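# Open the compost pail's green lid fully and leave

## Task

Swing the compost pail's green lid open as far as it goes so it stays standing open, keep the pail upright, finish with neither arm (nor a camera cable) in contact with the pail, and make sure the white mug and the glass tumbler are still standing.

## Robot and tools

ROBOT. Two 6-joint arms with parallel grippers: left_arm (on the +y side) and right_arm. Calibrated bases in the scene frame: left_arm at (-0.023, +0.271, +0.032) m, quat_wxyz (+1.000, 0, 0, -0.004); right_arm at (-0.031, -0.242, +0.018) m, quat_wxyz (+1.000, 0, 0, +0.010).

FRAME. Scene frame: origin at table-top height, halfway between the nominal bases; +x points out over the table, +y toward left_arm, +z up. Arm names do not match image left/right. Reported end_effector_position (m) and end_effector_quat_wxyz are in this frame and may be a few cm off, more at long reach. end_effector_position is the point between the finger pads, about 1 cm short of the tips. Fingers point along gripper +z and close along gripper y.

JOINT ORDER (per arm, in every row and every per-joint list): wrist yaw (joint5), wrist pitch (joint4), wrist roll (joint6), shoulder (joint2), waist (joint1), elbow (joint3). Waist and wrist roll have signs flipped relative to the URDF, in commands and results alike. URDF ranges: waist -2.618 to 3.054, shoulder 0.000 to 3.142, elbow 0.000 to 3.142, wrist pitch -1.571 to 1.571, wrist yaw -1.571 to 1.571, wrist roll -2.094 to 2.094; for the two flipped joints negate and swap the bounds (waist becomes -3.054 to 2.618 in your numbers). Real ends may differ by up to 0.059 rad.

ROW FORMAT. One flat list of 14 numbers, each in [-1, 1], always for both arms: left_arm's 6 joint numbers then its opening, then right_arm's 6 joint numbers then its opening. Joint numbers are offsets (not poses), counted from the Joint targets shown in the last result at the start of the action or move, not from the previous row. Scale: 1.0 = 2.224 rad for waist, shoulder, elbow; 1.0 = 8.485 rad for wrist pitch, yaw, roll. Opening is absolute, not an offset: +1 fully open (0.094 m pad gap), -1 closed. To keep a gripper as is, resend its current command; 0 means half-open. Sending 0 for an arm's joints re-commands its current targets.

execute_actions(actions, cameras). actions: up to 15 actions per call, each a table of up to 15 rows; each row is one 1/30 s step and the last row holds for the rest of the 15 steps (0.5 s per action). An action pushing a joint more than 0.059 rad past its range is refused for both arms; a malformed action, or a bad first action, voids the whole call. An empty actions list returns state and all camera images. cameras: list of names, ["all"], or [] (default: none when actions are given).

move(target, speed, blend, opening_speed, blocking, cameras). target: one 14-number row or a list of up to 15 rows; all offsets count from the same starting Joint targets. Joints move together along paths lasting 0.5 to 10 s. speed: rad/s for the joint with the farthest to go, 0.01 to 12.57, default 0.5 (one value or one per target). blend: rad corner rounding per target, default 0. opening_speed: gripper rate per second on the -1..+1 scale, at least 0.2; use a low value on fragile items. blocking=false returns after about 0.5 s while motion continues. No obstacle avoidance. Result adds a move: line (done, off_target, moving, held, fault) and possibly limits=held.

wait(seconds 0 to 10, cameras): let the scene run holding commands. stop(cameras): brake a running move. zoom_image(camera, region [x0,y0,x1,y1], at most 504x504 px) on cam_high, cam_left_wrist or cam_right_wrist, using the latest full image. read_manual(section="licences") gives licence text only. finished_scene(scene): ends the current scene permanently; pass its number.

RESULTS. Joint positions (rad, plus pad gap m) and Joint velocities per arm; Joint targets (base for your next offsets); Tool commands; grip_measured (same scale as opening, may read up to about 2.7 mm wide empty); grip_effort_nm (motor effort, negative closes; not a pad force); Joint torques (with offsets, noise; entries 4 to 6 wrap at ±28 N m). "joint sent to its limit" means a joint hit its end; "joint command not followed" means the clearance check altered targets. Action results also list joint positions at some steps. Per step a joint target stays within 0.339 rad (big joints) or 2.2 rad (wrist) of the measured angle, and targets placing the gripper over 200 mm from its current spot get scaled back, so large moves need several actions.

CAMERAS. cam_high, cam_left_wrist, cam_right_wrist, each 504x504.

AVOID. Dropping or tipping things, anything leaving the table, fast impacts, hard presses, and arm-on-arm contact (can fail the scene). Keep moves slow near the pail, mug and tumbler. An arm blocked by an object keeps pushing: command its targets back past its measured positions. Holding loads, stretched poses or pushing at unreachable poses heat motors: MOTOR HOT appears at 75 °C, at 90 °C the arm folds and idles, at 100 °C it goes limp. A camera cable resting on the pail counts as touching it, so withdraw fully at the end. Loose objects may occasionally be nudged by outside disturbances.

Each tool is called after "Emit:" as name(argument=value, ...) on one line, values as JSON.

## Session

Emit:
execute_actions(actions=[])

Scene clock: 0.00 s.
left_arm: end_effector_position=(+0.3936, +0.2709, +0.1509) grip_measured=+1.000 grip_effort_nm=n/a end_effector_quat_wxyz=(+0.608, -0.026, +0.791, +0.067) | right_arm: end_effector_position=(+0.3570, -0.1939, +0.1223) grip_measured=+1.000 grip_effort_nm=n/a end_effector_quat_wxyz=(+0.607, -0.055, +0.793, +0.007)
Joint names: [wrist yaw, wrist pitch, wrist roll, shoulder, waist, elbow]
Joint positions: left_arm=[-0.24 0.895 -0.015 1.592 0.096 0.435 0.094] | right_arm=[0.068 0.974 0.039 1.552 -0.132 0.311 0.094]
Joint velocities: within noise
Joint torques (N m): no reading
Heat: left arm: 28 °C; right arm: 27 °C.
Joint targets: left_arm=[-0.240 0.884 -0.014 1.588 0.096 0.438] | right_arm=[0.069 0.971 0.038 1.545 -0.132 0.317]
Tool commands: left_gripper/opening=+1.0 right_gripper/opening=+1.0

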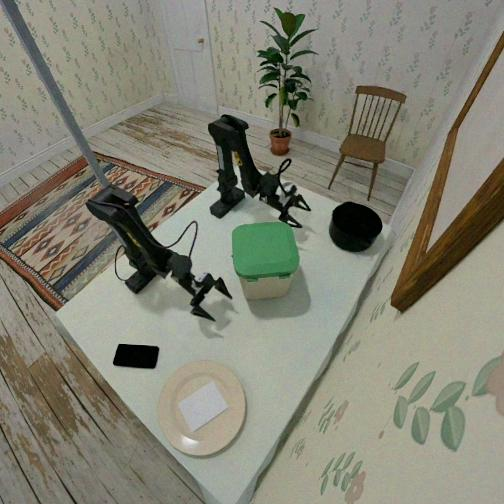

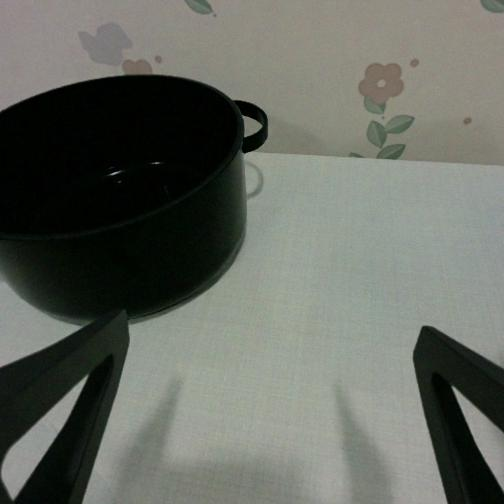

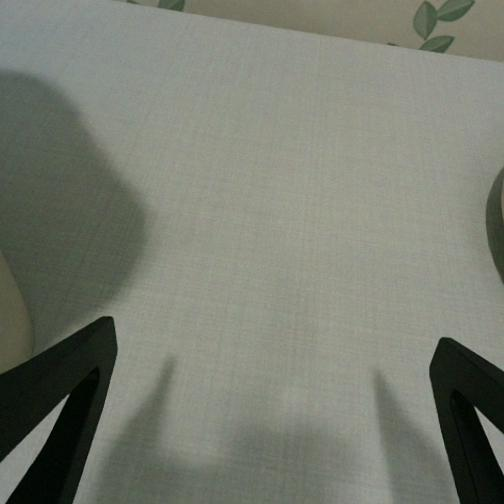

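Emit:
zoom_image(camera="cam_high", region=[180, 180, 330, 330])

Emit:
zoom_image(camera="cam_high", region=[220, 210, 310, 300])

Scaled by 3.360 from the camera's 504x504 image, which has a finer 720x720 frame.

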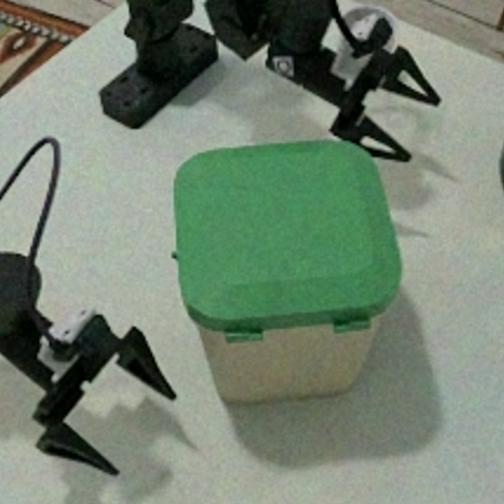

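Scaled by 5.600 from the camera's 504x504 image, which has a finer 720x720 frame.

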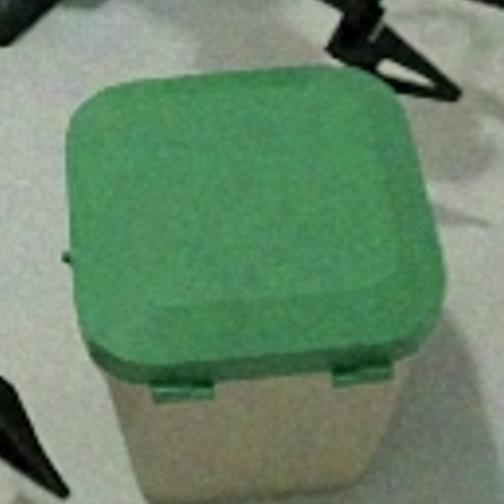

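Emit:
move(target=[[0.153,-0.67,0.006,-0.264,0.159,0.208,1,0,0,0,0,0,0,1]], speed=1.0, cameras=["all"])

the call would take left_arm's wrist pitch more than 0.059 radians past the lower end of its range (-1.571 radians), so nothing of the call was run. Give that joint a number nearer 0 in that row, or first move the joint away from that end.
Scene clock: 44.87 s.
left_arm: end_effector_position=(+0.3936, +0.2709, +0.1509) grip_measured=+1.000 grip_effort_nm=0.002 end_effector_quat_wxyz=(+0.608, -0.026, +0.791, +0.067) | right_arm: end_effector_position=(+0.3568, -0.1939, +0.1219) grip_measured=+1.000 grip_effort_nm=-0.037 end_effector_quat_wxyz=(+0.606, -0.055, +0.794, +0.007)
Joint names: [wrist yaw, wrist pitch, wrist roll, shoulder, waist, elbow]
Joint positions: left_arm=[-0.24 0.895 -0.015 1.592 0.096 0.435 0.094] | right_arm=[0.068 0.972 0.039 1.552 -0.132 0.311 0.094]
Joint torques (N m): left_arm=[-0.06 1.84 -0.01 -6.8 0.02 6.28] | right_arm=[-0.03 1.74 0.03 -6.17 0.02 5.35]
Heat: left arm: 30 °C; right arm: 31 °C.
Joint targets: left_arm=[-0.240 0.884 -0.014 1.588 0.096 0.438] | right_arm=[0.069 0.971 0.038 1.545 -0.132 0.317]
Tool commands: left_gripper/opening=+1.0 right_gripper/opening=+1.0

Emit:
move(target=[0.04,-0.175,0.0016,-0.264,0.159,0.208,1,0,0,0,0,0,0,1], speed=1.0, cameras=["all"])

Scene clock: 49.37 s.
left_arm: end_effector_position=(+0.2552, +0.1182, +0.2389) grip_measured=+1.000 grip_effort_nm=0.002 end_effector_quat_wxyz=(+0.394, +0.226, +0.881, -0.133) | right_arm: end_effector_position=(+0.3568, -0.1939, +0.1218) grip_measured=+1.000 grip_effort_nm=-0.037 end_effector_quat_wxyz=(+0.606, -0.055, +0.794, +0.007)
Joint names: [wrist yaw, wrist pitch, wrist roll, shoulder, waist, elbow]
Joint positions: left_arm=[0.092 -0.587 -0.006 1.009 0.446 0.88 0.094] | right_arm=[0.068 0.972 0.039 1.552 -0.132 0.311 0.094]
Joint torques (N m): left_arm=[0.09 1.56 0.06 -2.97 0.42 9.85] | right_arm=[-0.04 1.74 0.02 -6.13 0.01 5.34]
Heat: left arm: 30 °C; right arm: 32 °C.
Joint targets: left_arm=[0.099 -0.601 0.000 1.001 0.450 0.901] | right_arm=[0.069 0.971 0.038 1.545 -0.132 0.317]
move: done

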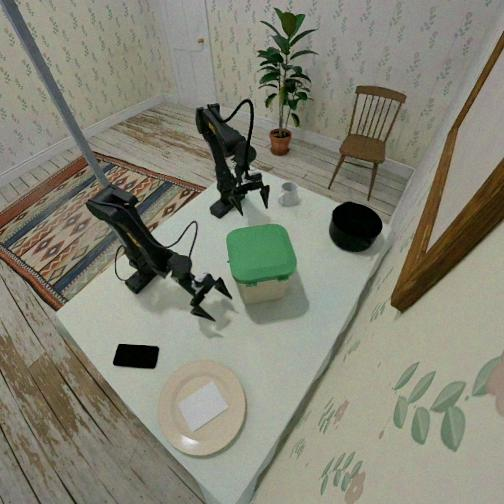

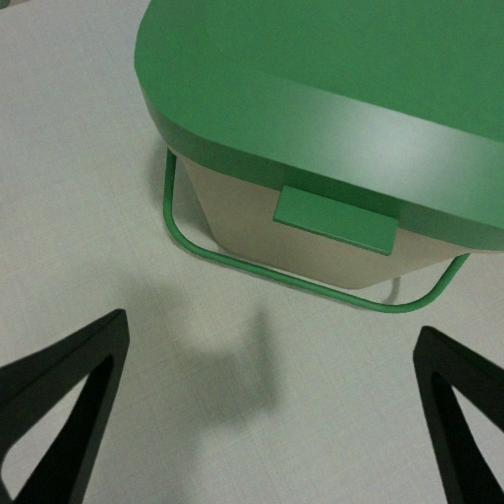

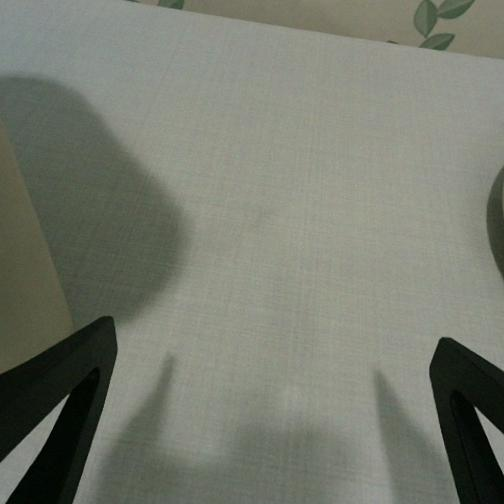

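Emit:
move(target=[-0.012,0.0767,0,-0.18,0.067,-0.3377,1,0,0,0,0,0,0,1], speed=0.8, cameras=["all"])

Scene clock: 73.30 s.
left_arm: end_effector_position=(+0.2062, +0.1137, +0.1487) grip_measured=+1.000 grip_effort_nm=-0.002 end_effector_quat_wxyz=(+0.521, +0.252, +0.799, -0.162) | right_arm: end_effector_position=(+0.3568, -0.1939, +0.1218) grip_measured=+1.000 grip_effort_nm=-0.037 end_effector_quat_wxyz=(+0.606, -0.055, +0.794, +0.007)
Joint names: [wrist yaw, wrist pitch, wrist roll, shoulder, waist, elbow]
Joint positions: left_arm=[0.005 0.036 -0.006 0.612 0.594 0.16 0.094] | right_arm=[0.068 0.972 0.039 1.552 -0.132 0.311 0.094]
Joint torques (N m): left_arm=[-0.09 2.01 0.05 -0.18 0.53 7.16] | right_arm=[-0.03 1.75 0.03 -6.17 -0.01 5.35]
Heat: left arm: 31 °C; right arm: 33 °C.
Joint targets: left_arm=[-0.003 0.050 -0.001 0.600 0.599 0.150] | right_arm=[0.069 0.971 0.038 1.545 -0.132 0.317]
move: done

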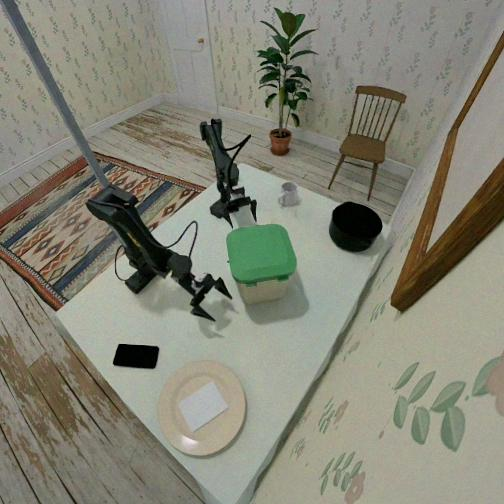

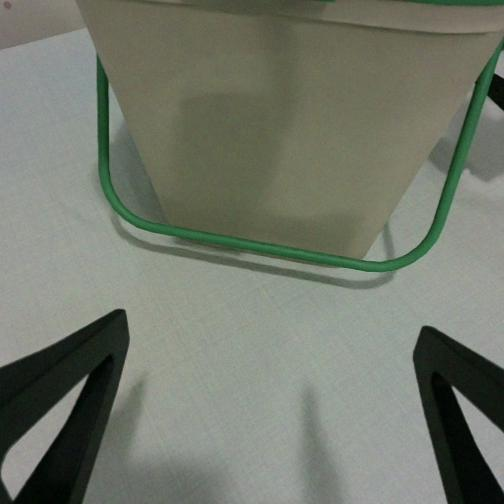

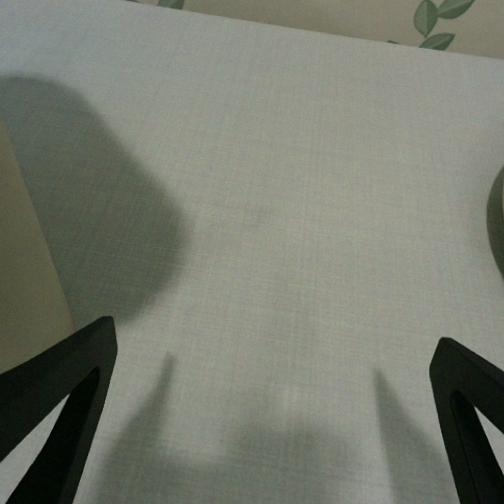

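Emit:
move(target=[0,0.04,0,0,0,0,1,0,0,0,0,0,0,1], speed=0.8, cameras=["cam_left_wrist"])

Emit:
zoom_image(camera="cam_left_wrist", region=[100, 0, 504, 300])

Scene clock: 78.80 s.
left_arm: end_effector_position=(+0.2231, +0.1021, +0.2310) grip_measured=+1.000 grip_effort_nm=-0.007 end_effector_quat_wxyz=(+0.650, +0.221, +0.698, -0.202) | right_arm: end_effector_position=(+0.3568, -0.1939, +0.1218) grip_measured=+1.000 grip_effort_nm=-0.032 end_effector_quat_wxyz=(+0.606, -0.055, +0.794, +0.007)
Joint names: [wrist yaw, wrist pitch, wrist roll, shoulder, waist, elbow]
Joint positions: left_arm=[0.004 0.379 -0.006 0.612 0.594 0.16 0.094] | right_arm=[0.068 0.972 0.039 1.552 -0.132 0.311 0.094]
Joint torques (N m): left_arm=[-0.08 2.08 0.05 -0.25 0.5 7.2] | right_arm=[-0.03 1.74 0.03 -6.17 0.02 5.35]
Heat: left arm: 31 °C; right arm: 33 °C.
Joint targets: left_arm=[-0.003 0.389 -0.001 0.600 0.599 0.150] | right_arm=[0.069 0.971 0.038 1.545 -0.132 0.317]
move: done
Images, in order (width x height): cam_left_wrist 504x504.

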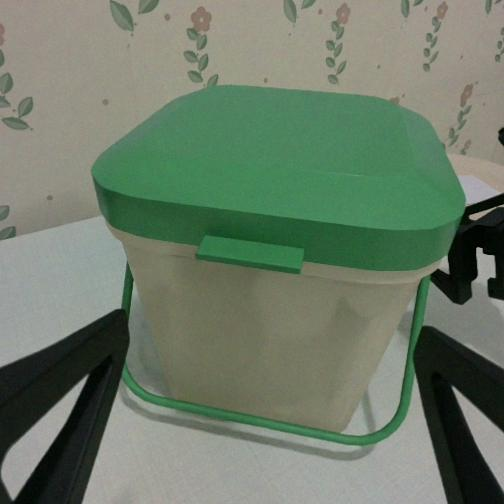

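Scaled by 1.248 from the camera's 504x504 image, which has a finer 720x720 frame.

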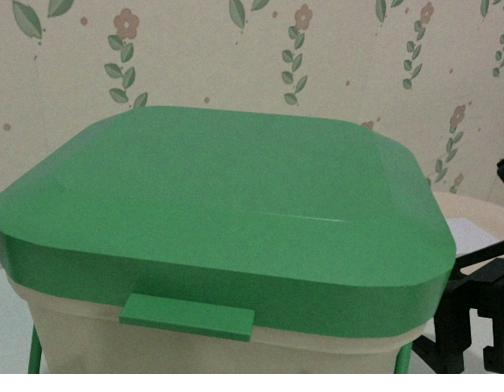

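Emit:
move(target=[[0,0.0715,0,0.2455,-0.0135,-0.045,-0.7,0,0,0,0,0,0,1],[0,0.0879,0,0.375,-0.0135,0.0223,-0.7,0,0,0,0,0,0,1]], speed=[0.6,0.3], cameras=["all"])

Scene clock: 140.87 s.
left_arm: end_effector_position=(+0.2814, +0.0711, +0.1700) grip_measured=-0.697 grip_effort_nm=-0.134 end_effector_quat_wxyz=(+0.637, +0.217, +0.715, -0.191) | right_arm: end_effector_position=(+0.3568, -0.1939, +0.1217) grip_measured=+1.000 grip_effort_nm=-0.032 end_effector_quat_wxyz=(+0.606, -0.055, +0.794, +0.007)
Joint names: [wrist yaw, wrist pitch, wrist roll, shoulder, waist, elbow]
Joint positions: left_arm=[0.004 1.128 -0.004 1.425 0.574 0.181 0.014] | right_arm=[0.068 0.971 0.039 1.552 -0.132 0.311 0.094]
Joint torques (N m): left_arm=[-0.09 2.05 0.03 -3.21 -0.46 7.32] | right_arm=[-0.03 1.75 0.03 -6.17 0.01 5.34]
Heat: left arm: 32 °C; right arm: 36 °C.
Joint targets: left_arm=[-0.003 1.135 -0.001 1.434 0.569 0.199] | right_arm=[0.069 0.971 0.038 1.545 -0.132 0.317]
move: done

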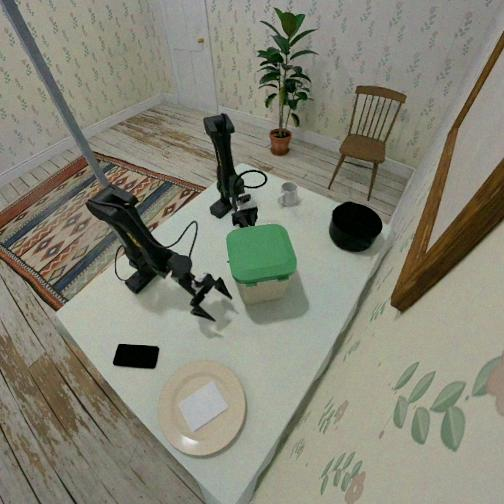

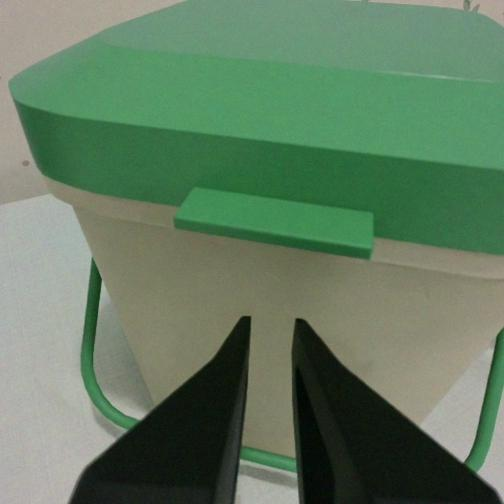

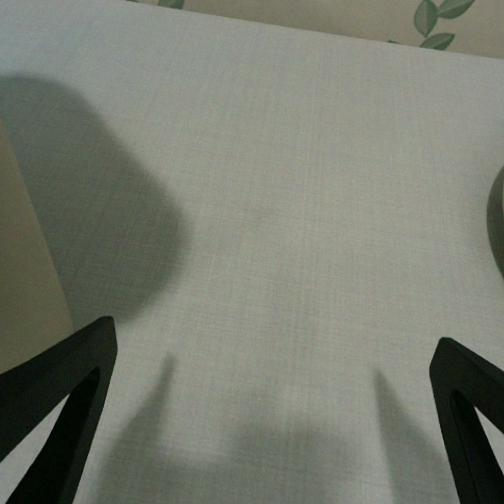

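Emit:
move(target=[[0,-0.0336,0,-0.1254,0,0.0477,-0.7,0,0,0,0,0,0,1],[0,-0.0417,0,-0.1165,0.0027,0.1326,-0.7,0,0,0,0,0,0,1]], speed=[0.2,0.25], blend=[0.03,0], cameras=["all"])

Scene clock: 161.10 s.
left_arm: end_effector_position=(+0.3045, +0.0558, +0.3017) grip_measured=-0.697 grip_effort_nm=-0.139 end_effector_quat_wxyz=(+0.706, +0.197, +0.647, -0.212) | right_arm: end_effector_position=(+0.3568, -0.1939, +0.1217) grip_measured=+1.000 grip_effort_nm=-0.037 end_effector_quat_wxyz=(+0.606, -0.055, +0.794, +0.007)
Joint names: [wrist yaw, wrist pitch, wrist roll, shoulder, waist, elbow]
Joint positions: left_arm=[0.004 0.795 -0.004 1.178 0.574 0.47 0.014] | right_arm=[0.068 0.971 0.039 1.552 -0.132 0.311 0.094]
Joint torques (N m): left_arm=[-0.1 1.82 0.02 -3.93 0.16 9.92] | right_arm=[-0.03 1.75 0.03 -6.16 -0.01 5.35]
Heat: left arm: 33 °C; right arm: 37 °C.
Joint targets: left_arm=[-0.003 0.781 -0.001 1.175 0.575 0.494] | right_arm=[0.069 0.971 0.038 1.545 -0.132 0.317]
move: done

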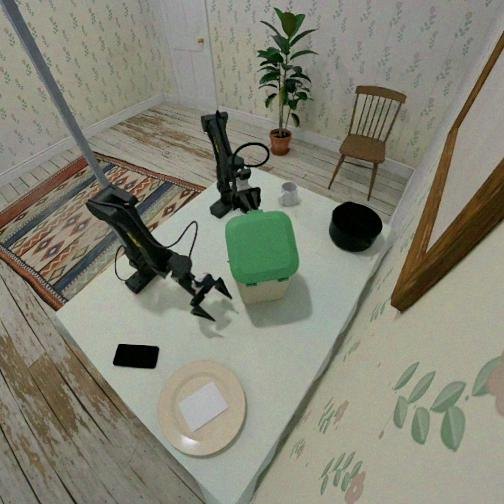

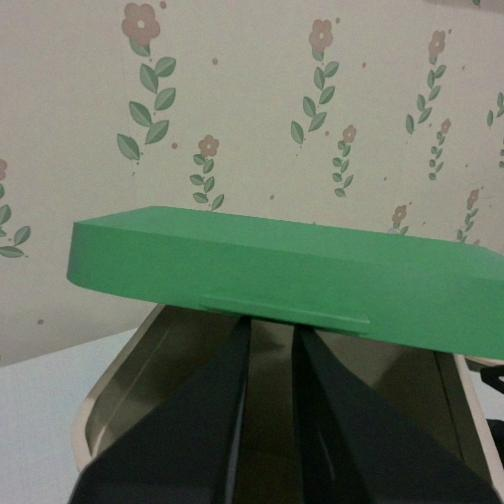

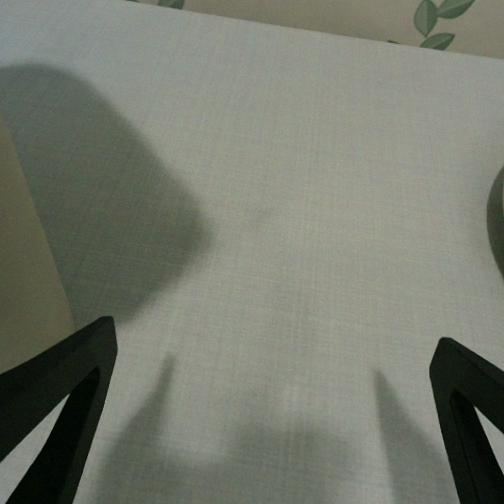

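Emit:
move(target=[[0,0.0018,0,0.1003,0.0067,0.1389,-0.7,0,0,0,0,0,0,1],[0,-0.0123,0,0.2239,0.0175,0.3156,-0.7,0,0,0,0,0,0,1]], speed=[0.25,0.3], blend=[0.05,0], cameras=["all"])

Scene clock: 167.13 s.
left_arm: end_effector_position=(+0.4099, -0.0361, +0.4026) grip_measured=-0.697 grip_effort_nm=-0.139 end_effector_quat_wxyz=(+0.740, +0.194, +0.600, -0.236) | right_arm: end_effector_position=(+0.3568, -0.1939, +0.1217) grip_measured=+1.000 grip_effort_nm=-0.037 end_effector_quat_wxyz=(+0.606, -0.055, +0.794, +0.007)
Joint names: [wrist yaw, wrist pitch, wrist roll, shoulder, waist, elbow]
Joint positions: left_arm=[0.004 0.695 -0.004 1.657 0.609 1.17 0.014] | right_arm=[0.068 0.971 0.039 1.552 -0.132 0.311 0.094]
Joint torques (N m): left_arm=[-0.08 1.73 0.03 -8.2 0.49 10.52] | right_arm=[-0.03 1.75 0.03 -6.16 0.02 5.37]
Heat: left arm: 33 °C; right arm: 37 °C.
Joint targets: left_arm=[-0.003 0.677 -0.001 1.673 0.614 1.196] | right_arm=[0.069 0.971 0.038 1.545 -0.132 0.317]
move: done

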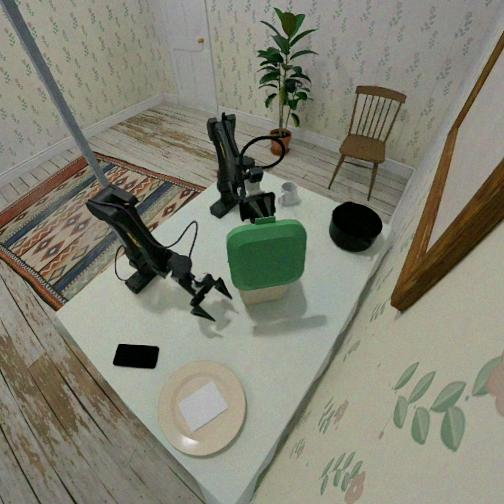

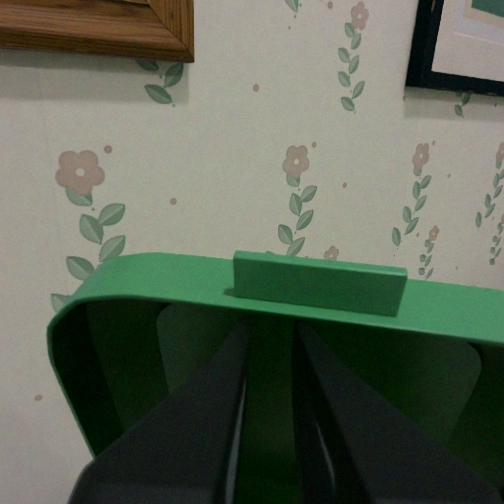

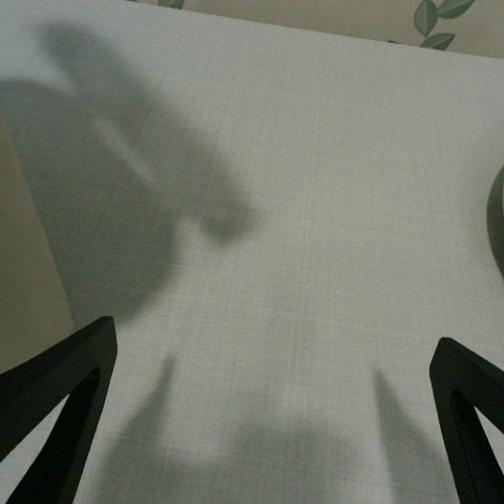

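Emit:
move(target=[0,-0.0291,0,0.103,0.0045,0.169,-0.7,0,0,0,0,0,0,1], speed=0.2, cameras=["cam_high","cam_left_wrist"])

Scene clock: 171.93 s.
left_arm: end_effector_position=(+0.4619, -0.0800, +0.4059) grip_measured=-0.697 grip_effort_nm=-0.144 end_effector_quat_wxyz=(+0.710, +0.208, +0.633, -0.230) | right_arm: end_effector_position=(+0.3568, -0.1939, +0.1217) grip_measured=+1.000 grip_effort_nm=-0.037 end_effector_quat_wxyz=(+0.606, -0.055, +0.794, +0.007)
Joint names: [wrist yaw, wrist pitch, wrist roll, shoulder, waist, elbow]
Joint positions: left_arm=[0.004 0.448 -0.004 1.88 0.619 1.545 0.014] | right_arm=[0.068 0.971 0.039 1.552 -0.132 0.311 0.094]
Joint torques (N m): left_arm=[-0.08 1.78 0.03 -10.47 0.54 10.63] | right_arm=[-0.03 1.74 0.03 -6.16 0.01 5.34]
Heat: left arm: 33 °C; right arm: 37 °C.
Joint targets: left_arm=[-0.003 0.430 -0.001 1.903 0.624 1.572] | right_arm=[0.069 0.971 0.038 1.545 -0.132 0.317]
move: done
Images, in order (width x height): cam_high 504x504, cam_left_wrist 504x504.

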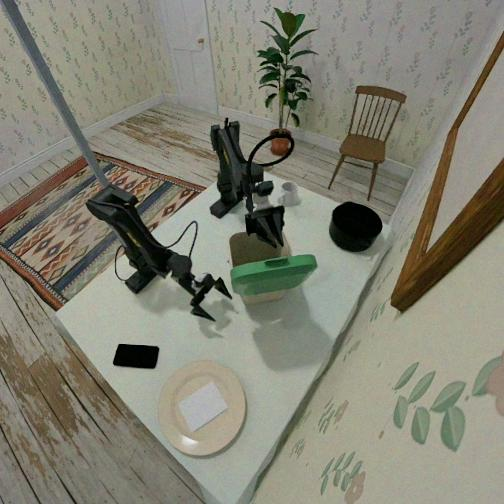

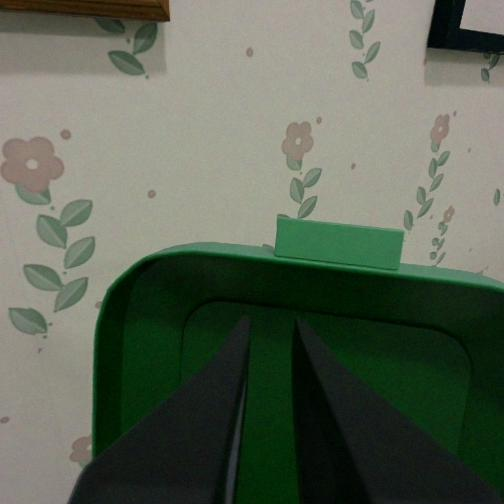

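Emit:
move(target=[0,-0.0255,0,0.0904,0.003,0.143,-0.7,0,0,0,0,0,0,1], speed=0.15, cameras=["cam_high","cam_left_wrist"])

Scene clock: 178.40 s.
left_arm: end_effector_position=(+0.5000, -0.1132, +0.3917) grip_measured=-0.697 grip_effort_nm=-0.139 end_effector_quat_wxyz=(+0.677, +0.221, +0.665, -0.222) | right_arm: end_effector_position=(+0.3568, -0.1939, +0.1217) grip_measured=+1.000 grip_effort_nm=-0.032 end_effector_quat_wxyz=(+0.606, -0.055, +0.794, +0.007)
Joint names: [wrist yaw, wrist pitch, wrist roll, shoulder, waist, elbow]
Joint positions: left_arm=[0.004 0.231 -0.004 2.077 0.626 1.863 0.014] | right_arm=[0.068 0.971 0.039 1.552 -0.132 0.311 0.094]
Joint torques (N m): left_arm=[-0.08 1.81 0.01 -12.25 0.57 10.73] | right_arm=[-0.03 1.75 0.02 -6.16 -0.01 5.34]
Heat: left arm: 32 °C; right arm: 37 °C.
Joint targets: left_arm=[-0.003 0.214 -0.001 2.104 0.630 1.890] | right_arm=[0.069 0.971 0.038 1.545 -0.132 0.317]
move: done
Images, in order (width x height): cam_high 504x504, cam_left_wrist 504x504.

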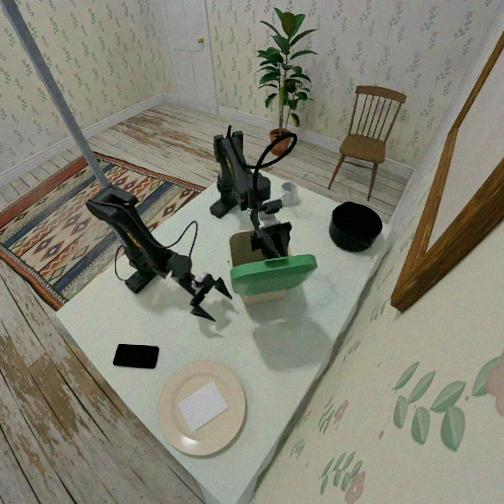

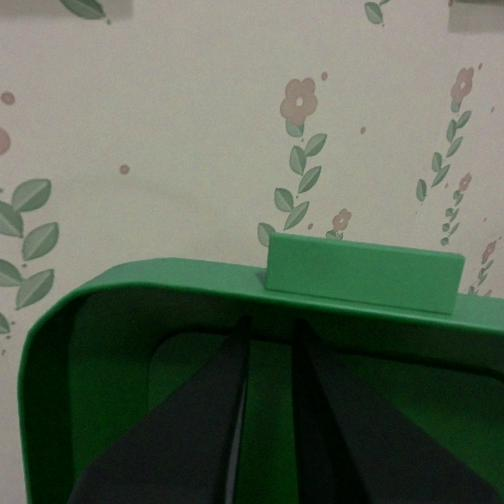

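Emit:
move(target=[[0,0.0546,0,-0.1938,0,-0.312,-0.7,0,0,0,0,0,0,1],[0,0.0686,0,-0.3174,0,-0.4888,-0.7,0,0,0,0,0,0,1]], speed=[0.4,0.6], blend=[0.1,0], cameras=["cam_high","cam_left_wrist"])

Scene clock: 186.63 s.
left_arm: end_effector_position=(+0.3482, -0.0015, +0.3682) grip_measured=-0.697 grip_effort_nm=-0.134 end_effector_quat_wxyz=(+0.732, +0.202, +0.605, -0.240) | right_arm: end_effector_position=(+0.3568, -0.1939, +0.1217) grip_measured=+1.000 grip_effort_nm=-0.032 end_effector_quat_wxyz=(+0.606, -0.055, +0.794, +0.007)
Joint names: [wrist yaw, wrist pitch, wrist roll, shoulder, waist, elbow]
Joint positions: left_arm=[0.004 0.789 -0.004 1.419 0.626 0.818 0.014] | right_arm=[0.068 0.971 0.039 1.552 -0.132 0.311 0.094]
Joint torques (N m): left_arm=[-0.09 1.95 0.01 -8.7 0.54 6.57] | right_arm=[-0.03 1.75 0.03 -6.16 0.01 5.35]
Heat: left arm: 33 °C; right arm: 38 °C.
Joint targets: left_arm=[-0.003 0.796 -0.001 1.398 0.630 0.803] | right_arm=[0.069 0.971 0.038 1.545 -0.132 0.317]
move: done
Images, in order (width x height): cam_high 504x504, cam_left_wrist 504x504.

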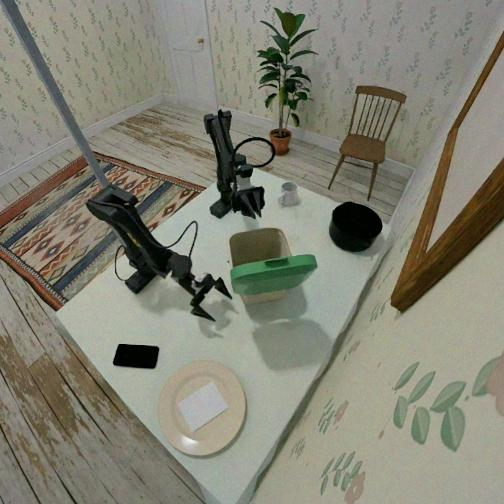

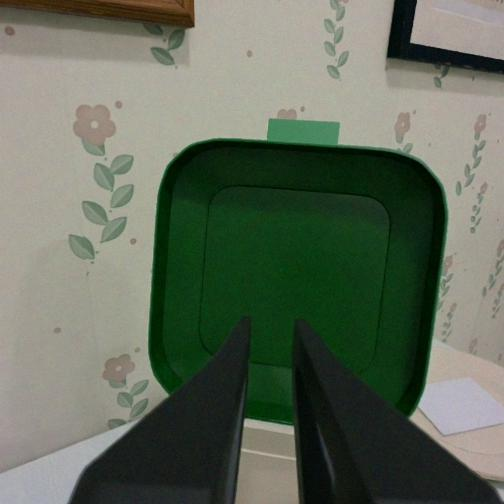

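Standing open, arm clear.

Emit:
finished_scene(scene=1)

The scene is finished: the task was done.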